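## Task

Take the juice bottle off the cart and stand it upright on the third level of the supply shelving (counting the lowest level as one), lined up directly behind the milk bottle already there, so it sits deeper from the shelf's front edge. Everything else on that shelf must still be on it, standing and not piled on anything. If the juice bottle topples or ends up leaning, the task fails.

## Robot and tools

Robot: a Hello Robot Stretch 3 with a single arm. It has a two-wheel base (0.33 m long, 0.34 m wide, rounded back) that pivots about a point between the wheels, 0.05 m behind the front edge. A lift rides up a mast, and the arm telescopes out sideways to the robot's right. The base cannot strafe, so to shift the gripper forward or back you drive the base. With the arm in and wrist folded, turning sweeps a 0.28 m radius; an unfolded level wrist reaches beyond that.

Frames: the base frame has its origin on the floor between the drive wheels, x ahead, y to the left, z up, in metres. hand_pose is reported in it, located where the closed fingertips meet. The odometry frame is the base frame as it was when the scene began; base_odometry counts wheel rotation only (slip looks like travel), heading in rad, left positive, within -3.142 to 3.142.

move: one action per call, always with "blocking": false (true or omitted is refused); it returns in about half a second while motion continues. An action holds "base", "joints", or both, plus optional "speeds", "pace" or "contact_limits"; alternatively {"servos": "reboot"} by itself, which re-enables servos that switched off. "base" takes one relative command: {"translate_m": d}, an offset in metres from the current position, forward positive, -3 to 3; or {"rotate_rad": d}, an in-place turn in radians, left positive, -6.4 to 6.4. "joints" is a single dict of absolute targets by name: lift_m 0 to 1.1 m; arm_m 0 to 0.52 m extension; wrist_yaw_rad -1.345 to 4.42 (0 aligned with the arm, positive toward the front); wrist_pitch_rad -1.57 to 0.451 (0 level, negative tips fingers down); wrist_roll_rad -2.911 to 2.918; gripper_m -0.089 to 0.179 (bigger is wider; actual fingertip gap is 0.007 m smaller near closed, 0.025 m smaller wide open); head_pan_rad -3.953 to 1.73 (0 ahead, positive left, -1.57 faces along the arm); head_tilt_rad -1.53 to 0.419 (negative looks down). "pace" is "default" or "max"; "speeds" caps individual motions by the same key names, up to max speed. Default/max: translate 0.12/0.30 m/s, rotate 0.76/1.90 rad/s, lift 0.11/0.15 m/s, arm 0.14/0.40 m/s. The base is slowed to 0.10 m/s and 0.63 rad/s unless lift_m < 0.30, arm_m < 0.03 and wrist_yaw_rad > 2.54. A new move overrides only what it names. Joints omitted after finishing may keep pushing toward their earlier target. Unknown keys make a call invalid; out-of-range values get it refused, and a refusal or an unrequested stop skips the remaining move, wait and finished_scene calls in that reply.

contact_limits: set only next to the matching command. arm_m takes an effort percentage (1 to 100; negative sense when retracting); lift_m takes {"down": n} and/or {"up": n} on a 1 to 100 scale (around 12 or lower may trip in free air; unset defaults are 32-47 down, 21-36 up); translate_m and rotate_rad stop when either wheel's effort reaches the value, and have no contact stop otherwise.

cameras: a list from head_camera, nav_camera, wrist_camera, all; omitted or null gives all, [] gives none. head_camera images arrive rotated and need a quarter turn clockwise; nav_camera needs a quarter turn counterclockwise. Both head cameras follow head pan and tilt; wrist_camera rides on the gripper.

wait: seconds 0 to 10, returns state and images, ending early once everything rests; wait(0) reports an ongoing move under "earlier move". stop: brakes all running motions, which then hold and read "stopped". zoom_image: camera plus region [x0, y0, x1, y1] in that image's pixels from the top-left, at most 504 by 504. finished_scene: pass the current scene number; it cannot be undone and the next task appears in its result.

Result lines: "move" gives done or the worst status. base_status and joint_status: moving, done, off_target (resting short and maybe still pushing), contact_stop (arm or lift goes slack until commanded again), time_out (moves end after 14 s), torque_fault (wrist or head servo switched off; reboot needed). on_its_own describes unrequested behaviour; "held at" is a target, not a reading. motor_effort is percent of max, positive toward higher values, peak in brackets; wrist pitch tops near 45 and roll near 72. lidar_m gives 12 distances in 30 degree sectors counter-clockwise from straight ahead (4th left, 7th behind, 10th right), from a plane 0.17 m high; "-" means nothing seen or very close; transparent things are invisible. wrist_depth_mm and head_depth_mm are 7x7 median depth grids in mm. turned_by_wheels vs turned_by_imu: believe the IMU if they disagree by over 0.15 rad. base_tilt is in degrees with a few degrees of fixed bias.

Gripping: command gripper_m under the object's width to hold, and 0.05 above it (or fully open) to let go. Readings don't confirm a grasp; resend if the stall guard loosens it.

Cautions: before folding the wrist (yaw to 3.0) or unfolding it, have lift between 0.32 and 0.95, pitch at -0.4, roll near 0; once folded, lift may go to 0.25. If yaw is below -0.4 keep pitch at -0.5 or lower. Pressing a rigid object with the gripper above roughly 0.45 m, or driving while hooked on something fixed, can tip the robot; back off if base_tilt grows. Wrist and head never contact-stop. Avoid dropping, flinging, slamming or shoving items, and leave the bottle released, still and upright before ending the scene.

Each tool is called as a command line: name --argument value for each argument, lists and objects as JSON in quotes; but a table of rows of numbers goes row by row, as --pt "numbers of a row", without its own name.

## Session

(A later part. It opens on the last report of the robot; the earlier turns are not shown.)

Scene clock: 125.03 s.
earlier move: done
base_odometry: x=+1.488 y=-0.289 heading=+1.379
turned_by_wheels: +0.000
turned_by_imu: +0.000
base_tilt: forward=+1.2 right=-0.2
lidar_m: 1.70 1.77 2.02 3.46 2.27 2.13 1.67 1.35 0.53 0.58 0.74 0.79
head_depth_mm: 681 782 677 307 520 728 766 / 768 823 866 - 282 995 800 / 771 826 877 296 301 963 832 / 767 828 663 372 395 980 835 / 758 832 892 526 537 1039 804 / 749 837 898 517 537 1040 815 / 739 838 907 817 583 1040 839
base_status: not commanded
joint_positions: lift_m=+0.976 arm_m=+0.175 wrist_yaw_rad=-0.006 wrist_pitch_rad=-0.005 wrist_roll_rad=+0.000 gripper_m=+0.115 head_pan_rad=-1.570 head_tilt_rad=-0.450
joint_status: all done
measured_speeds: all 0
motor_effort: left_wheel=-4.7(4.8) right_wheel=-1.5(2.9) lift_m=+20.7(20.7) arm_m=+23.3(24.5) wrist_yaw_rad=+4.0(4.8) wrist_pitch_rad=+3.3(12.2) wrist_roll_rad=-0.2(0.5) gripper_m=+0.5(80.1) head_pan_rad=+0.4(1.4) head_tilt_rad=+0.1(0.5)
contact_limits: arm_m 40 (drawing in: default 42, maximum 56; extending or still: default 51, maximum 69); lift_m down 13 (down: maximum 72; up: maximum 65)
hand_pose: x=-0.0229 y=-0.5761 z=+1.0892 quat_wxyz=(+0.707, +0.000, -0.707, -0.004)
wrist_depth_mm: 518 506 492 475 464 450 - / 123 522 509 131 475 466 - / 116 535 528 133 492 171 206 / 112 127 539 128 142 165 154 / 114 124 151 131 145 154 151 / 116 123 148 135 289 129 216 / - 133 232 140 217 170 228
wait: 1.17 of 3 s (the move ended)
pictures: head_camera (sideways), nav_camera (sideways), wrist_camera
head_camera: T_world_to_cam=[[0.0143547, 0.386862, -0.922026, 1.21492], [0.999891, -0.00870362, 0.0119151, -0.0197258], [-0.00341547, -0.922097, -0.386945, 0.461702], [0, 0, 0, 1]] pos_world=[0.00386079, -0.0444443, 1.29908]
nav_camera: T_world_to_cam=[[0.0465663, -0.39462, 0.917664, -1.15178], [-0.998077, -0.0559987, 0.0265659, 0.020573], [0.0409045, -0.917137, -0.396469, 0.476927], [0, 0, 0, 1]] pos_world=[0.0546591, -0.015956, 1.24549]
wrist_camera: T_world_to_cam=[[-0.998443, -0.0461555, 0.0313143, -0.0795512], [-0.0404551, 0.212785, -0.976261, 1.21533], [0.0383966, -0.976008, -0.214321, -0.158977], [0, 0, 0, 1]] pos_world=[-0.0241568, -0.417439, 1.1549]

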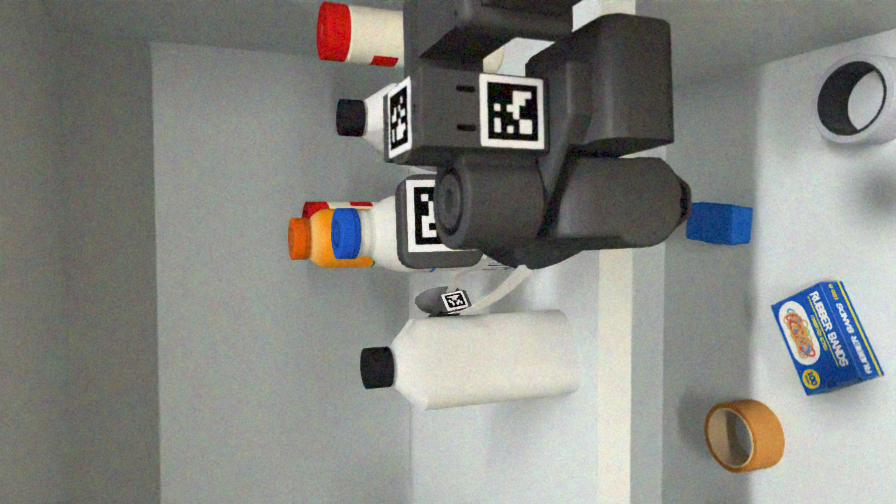

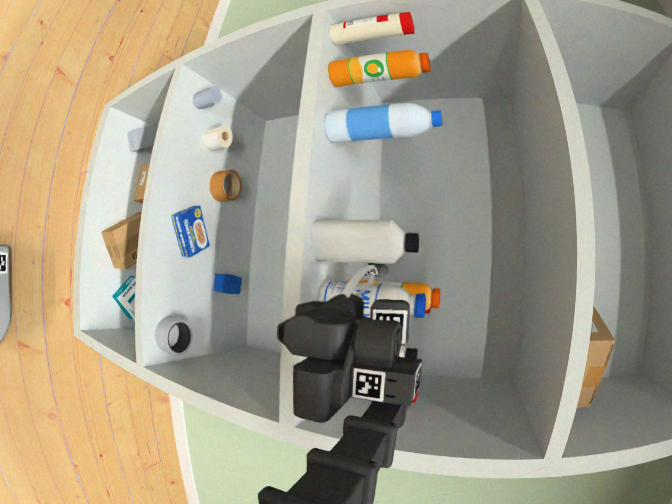

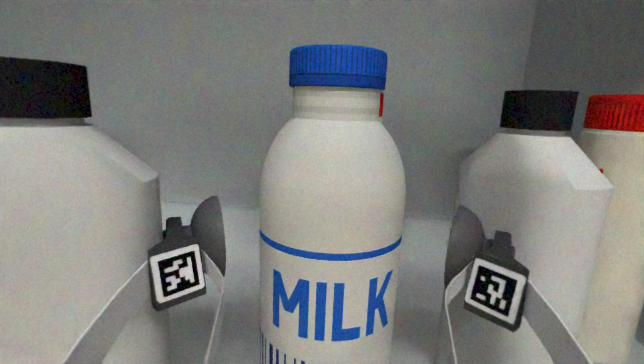

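move --joints '{"gripper_m": 0.107}' --blocking false --cameras '[]'

wait --seconds 1 --cameras '[]'

move --joints '{"arm_m": 0.0}' --speeds '{"arm_m": 0.06}' --blocking false --cameras '[]'

wait --seconds 5

Scene clock: 125.97 s.
move: moving
base_odometry: x=+1.488 y=-0.289 heading=+1.379
turned_by_wheels: +0.000
turned_by_imu: +0.000
base_tilt: forward=+1.3 right=-0.2
lidar_m: 1.69 1.78 2.01 3.46 2.26 2.14 1.67 1.35 0.53 0.58 0.74 0.79
head_depth_mm: 681 779 679 307 519 729 766 / 767 821 863 - 283 993 799 / 773 825 879 294 302 963 834 / 766 830 663 372 395 978 834 / 755 829 893 525 537 1039 806 / 750 837 897 517 537 1039 816 / 742 840 902 818 584 1041 840
base_status: not commanded
joint_positions: lift_m=+0.976 arm_m=+0.175 wrist_yaw_rad=-0.002 wrist_pitch_rad=-0.006 wrist_roll_rad=+0.000 gripper_m=+0.107 head_pan_rad=-1.570 head_tilt_rad=-0.450
joint_status: gripper_m moving
measured_speeds: all 0
motor_effort: left_wheel=-4.6(4.9) right_wheel=-1.2(1.7) lift_m=+20.9(21.2) arm_m=+22.8(23.5) wrist_yaw_rad=+1.3(4.5) wrist_pitch_rad=+3.3(3.9) wrist_roll_rad=+0.3(0.4) gripper_m=-1.5(43.2) head_pan_rad=-0.1(1.3) head_tilt_rad=+0.0(0.6)
contact_limits: arm_m 40 (drawing in: default 42, maximum 56; extending or still: default 51, maximum 69); lift_m down 13 (down: maximum 72; up: maximum 65)
hand_pose: x=-0.0219 y=-0.5761 z=+1.0891 quat_wxyz=(+0.707, +0.002, -0.707, -0.003)
wrist_depth_mm: 526 511 493 476 470 451 - / 121 523 512 131 477 465 - / 116 537 528 133 486 176 204 / 112 131 545 128 141 166 152 / 113 125 150 130 144 157 151 / 116 124 147 136 146 130 214 / - 134 234 140 204 178 226

Scene clock: 126.03 s.
earlier move: done
base_odometry: x=+1.488 y=-0.289 heading=+1.379
turned_by_wheels: +0.000
turned_by_imu: +0.000
base_tilt: forward=+1.4 right=-0.2
lidar_m: 1.69 1.78 2.01 3.45 2.26 2.13 1.67 1.35 0.53 0.58 0.74 0.79
head_depth_mm: 681 784 676 307 522 725 766 / 772 820 866 - 282 992 801 / 774 825 877 294 302 961 831 / 769 828 663 372 394 980 833 / 757 830 895 525 538 1037 806 / 750 840 898 517 538 1038 816 / 738 840 905 819 582 1046 839
base_status: not commanded
joint_positions: lift_m=+0.976 arm_m=+0.175 wrist_yaw_rad=-0.002 wrist_pitch_rad=-0.006 wrist_roll_rad=+0.000 gripper_m=+0.107 head_pan_rad=-1.570 head_tilt_rad=-0.450
joint_status: all done
measured_speeds: all 0
motor_effort: left_wheel=-4.3(4.9) right_wheel=-1.6(1.7) lift_m=+20.8(21.2) arm_m=+22.2(23.5) wrist_yaw_rad=+1.0(4.5) wrist_pitch_rad=+3.5(3.9) wrist_roll_rad=+0.1(0.4) gripper_m=+0.2(43.2) head_pan_rad=+0.8(1.3) head_tilt_rad=-0.5(0.6)
contact_limits: arm_m 40 (drawing in: default 42, maximum 56; extending or still: default 51, maximum 69); lift_m down 13 (down: maximum 72; up: maximum 65)
hand_pose: x=-0.0219 y=-0.5761 z=+1.0891 quat_wxyz=(+0.707, +0.002, -0.707, -0.003)
wrist_depth_mm: 518 505 489 475 464 447 - / 121 524 504 131 476 463 - / 116 543 527 133 487 176 204 / 112 132 548 128 141 166 151 / 114 125 150 131 144 157 151 / 116 124 147 136 147 130 214 / - 134 233 141 204 177 226
wait: 0.07 of 1 s (the move ended)

Scene clock: 126.53 s.
move: moving
base_odometry: x=+1.488 y=-0.289 heading=+1.379
turned_by_wheels: +0.000
turned_by_imu: +0.000
base_tilt: forward=+1.5 right=-0.1
lidar_m: 1.69 1.77 2.01 3.46 2.27 2.14 1.67 1.35 0.53 0.58 0.74 0.79
head_depth_mm: 681 782 676 615 570 784 766 / 770 826 868 - - 994 802 / 771 825 878 355 290 935 831 / 769 830 661 421 393 969 834 / 756 829 892 522 536 1041 804 / 747 835 898 510 535 1042 816 / 738 839 903 818 583 1044 841
base_status: not commanded
joint_positions: lift_m=+0.976 arm_m=+0.158 wrist_yaw_rad=-0.004 wrist_pitch_rad=-0.006 wrist_roll_rad=+0.000 gripper_m=+0.107 head_pan_rad=-1.570 head_tilt_rad=-0.450
joint_status: arm_m moving
measured_speeds: translate_m=+0.000 rotate_rad=+0.000 lift_m=+0.000 arm_m=-0.060 wrist_yaw_rad=+0.000 wrist_pitch_rad=+0.000 wrist_roll_rad=+0.000 head_pan_rad=+0.000 head_tilt_rad=+0.000
motor_effort: left_wheel=-4.6(4.8) right_wheel=-1.5(1.9) lift_m=+21.4(21.4) arm_m=-24.6(25.2) wrist_yaw_rad=+2.4(3.0) wrist_pitch_rad=+3.4(4.0) wrist_roll_rad=-0.1(0.3) gripper_m=+0.4(1.2) head_pan_rad=-0.1(0.8) head_tilt_rad=-0.1(0.6)
contact_limits: lift_m down 13 (down: maximum 72; up: maximum 65)
hand_pose: x=-0.0224 y=-0.5588 z=+1.0890 quat_wxyz=(+0.707, +0.001, -0.707, -0.004)
wrist_depth_mm: 535 522 507 494 477 466 - / 126 537 522 146 489 478 - / 123 553 539 148 504 178 220 / 121 136 556 143 209 173 218 / - 132 154 147 154 167 227 / 127 128 170 152 162 130 238 / 129 146 235 158 223 186 243

Scene clock: 129.67 s.
earlier move: done
base_odometry: x=+1.488 y=-0.289 heading=+1.379
turned_by_wheels: +0.000
turned_by_imu: -0.001
base_tilt: forward=+1.4 right=-0.3
lidar_m: 1.69 1.77 2.01 3.46 2.26 2.13 1.66 1.35 0.53 0.58 0.74 0.79
head_depth_mm: 680 781 677 650 569 - - / 770 822 870 578 521 1033 - / 773 826 879 670 603 - - / 765 828 662 546 569 - 814 / 756 833 896 714 527 1033 805 / 748 831 891 502 531 1039 818 / 739 842 904 816 581 1041 839
base_status: not commanded
joint_positions: lift_m=+0.976 arm_m=+0.000 wrist_yaw_rad=-0.002 wrist_pitch_rad=-0.007 wrist_roll_rad=+0.000 gripper_m=+0.107 head_pan_rad=-1.570 head_tilt_rad=-0.450
joint_status: all done
measured_speeds: all 0
motor_effort: left_wheel=-4.5(5.0) right_wheel=-2.0(2.2) lift_m=+22.7(22.8) arm_m=-24.2(26.5) wrist_yaw_rad=+1.2(3.7) wrist_pitch_rad=+3.3(4.0) wrist_roll_rad=+0.1(0.4) gripper_m=+1.0(1.4) head_pan_rad=-0.5(1.7) head_tilt_rad=+0.9(1.1)
contact_limits: lift_m down 13 (down: maximum 72; up: maximum 65)
hand_pose: x=-0.0219 y=-0.4010 z=+1.0889 quat_wxyz=(+0.707, +0.002, -0.707, -0.003)
wrist_depth_mm: 696 672 665 632 613 602 - / 714 693 674 658 639 620 - / 350 728 277 305 349 372 - / 350 595 282 308 351 384 - / 360 421 286 325 382 392 - / 304 125 283 318 307 130 291 / - 287 276 269 264 254 252
wait: 3.13 of 5 s (the move ended)
pictures: head_camera (sideways), nav_camera (sideways), wrist_camera
head_camera: T_world_to_cam=[[0.0143547, 0.386862, -0.922026, 1.21492], [0.999891, -0.00870362, 0.0119151, -0.0197258], [-0.00341547, -0.922097, -0.386945, 0.461702], [0, 0, 0, 1]] pos_world=[0.00386079, -0.0444443, 1.29908]
nav_camera: T_world_to_cam=[[0.0465663, -0.39462, 0.917664, -1.15178], [-0.998077, -0.0559987, 0.0265659, 0.020573], [0.0409045, -0.917137, -0.396469, 0.476927], [0, 0, 0, 1]] pos_world=[0.0546591, -0.015956, 1.24549]
wrist_camera: T_world_to_cam=[[-0.998266, -0.0498786, 0.0312448, -0.0719978], [-0.0412322, 0.213837, -0.975999, 1.17797], [0.0420002, -0.975595, -0.215523, 0.0132575], [0, 0, 0, 1]] pos_world=[-0.0238596, -0.24255, 1.1548]

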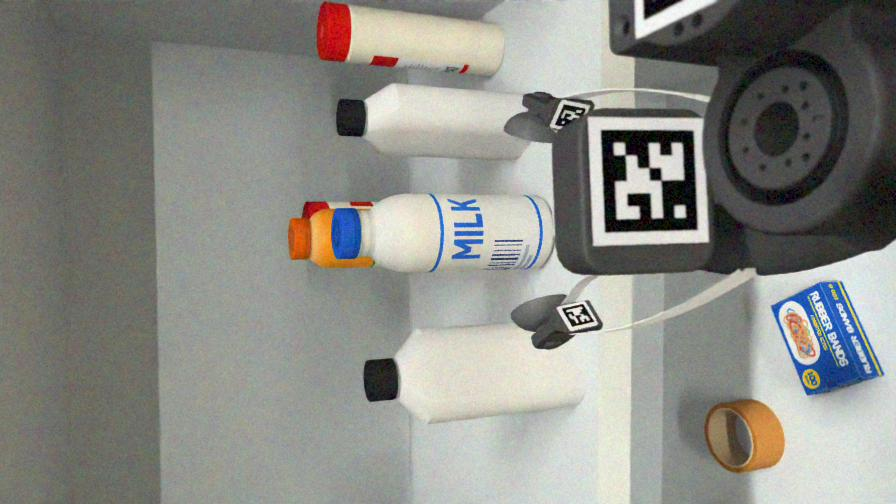

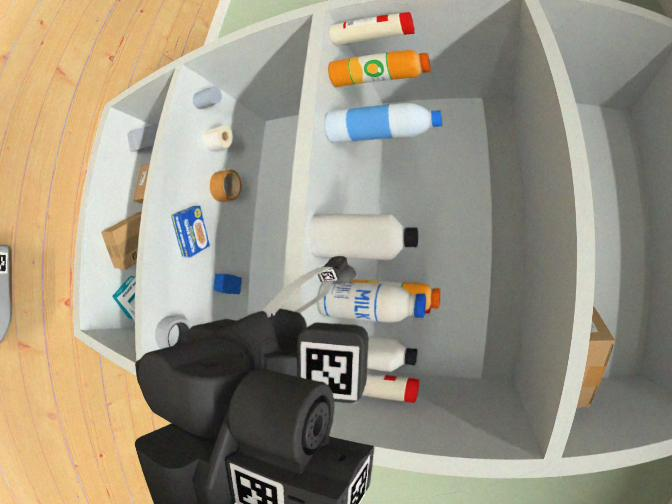

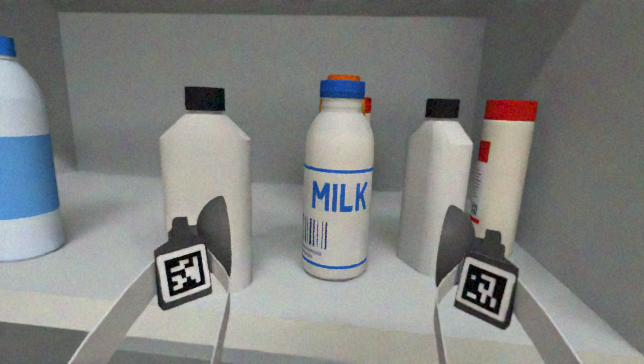

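finished_scene --scene 2

The scene is finished: the task was done.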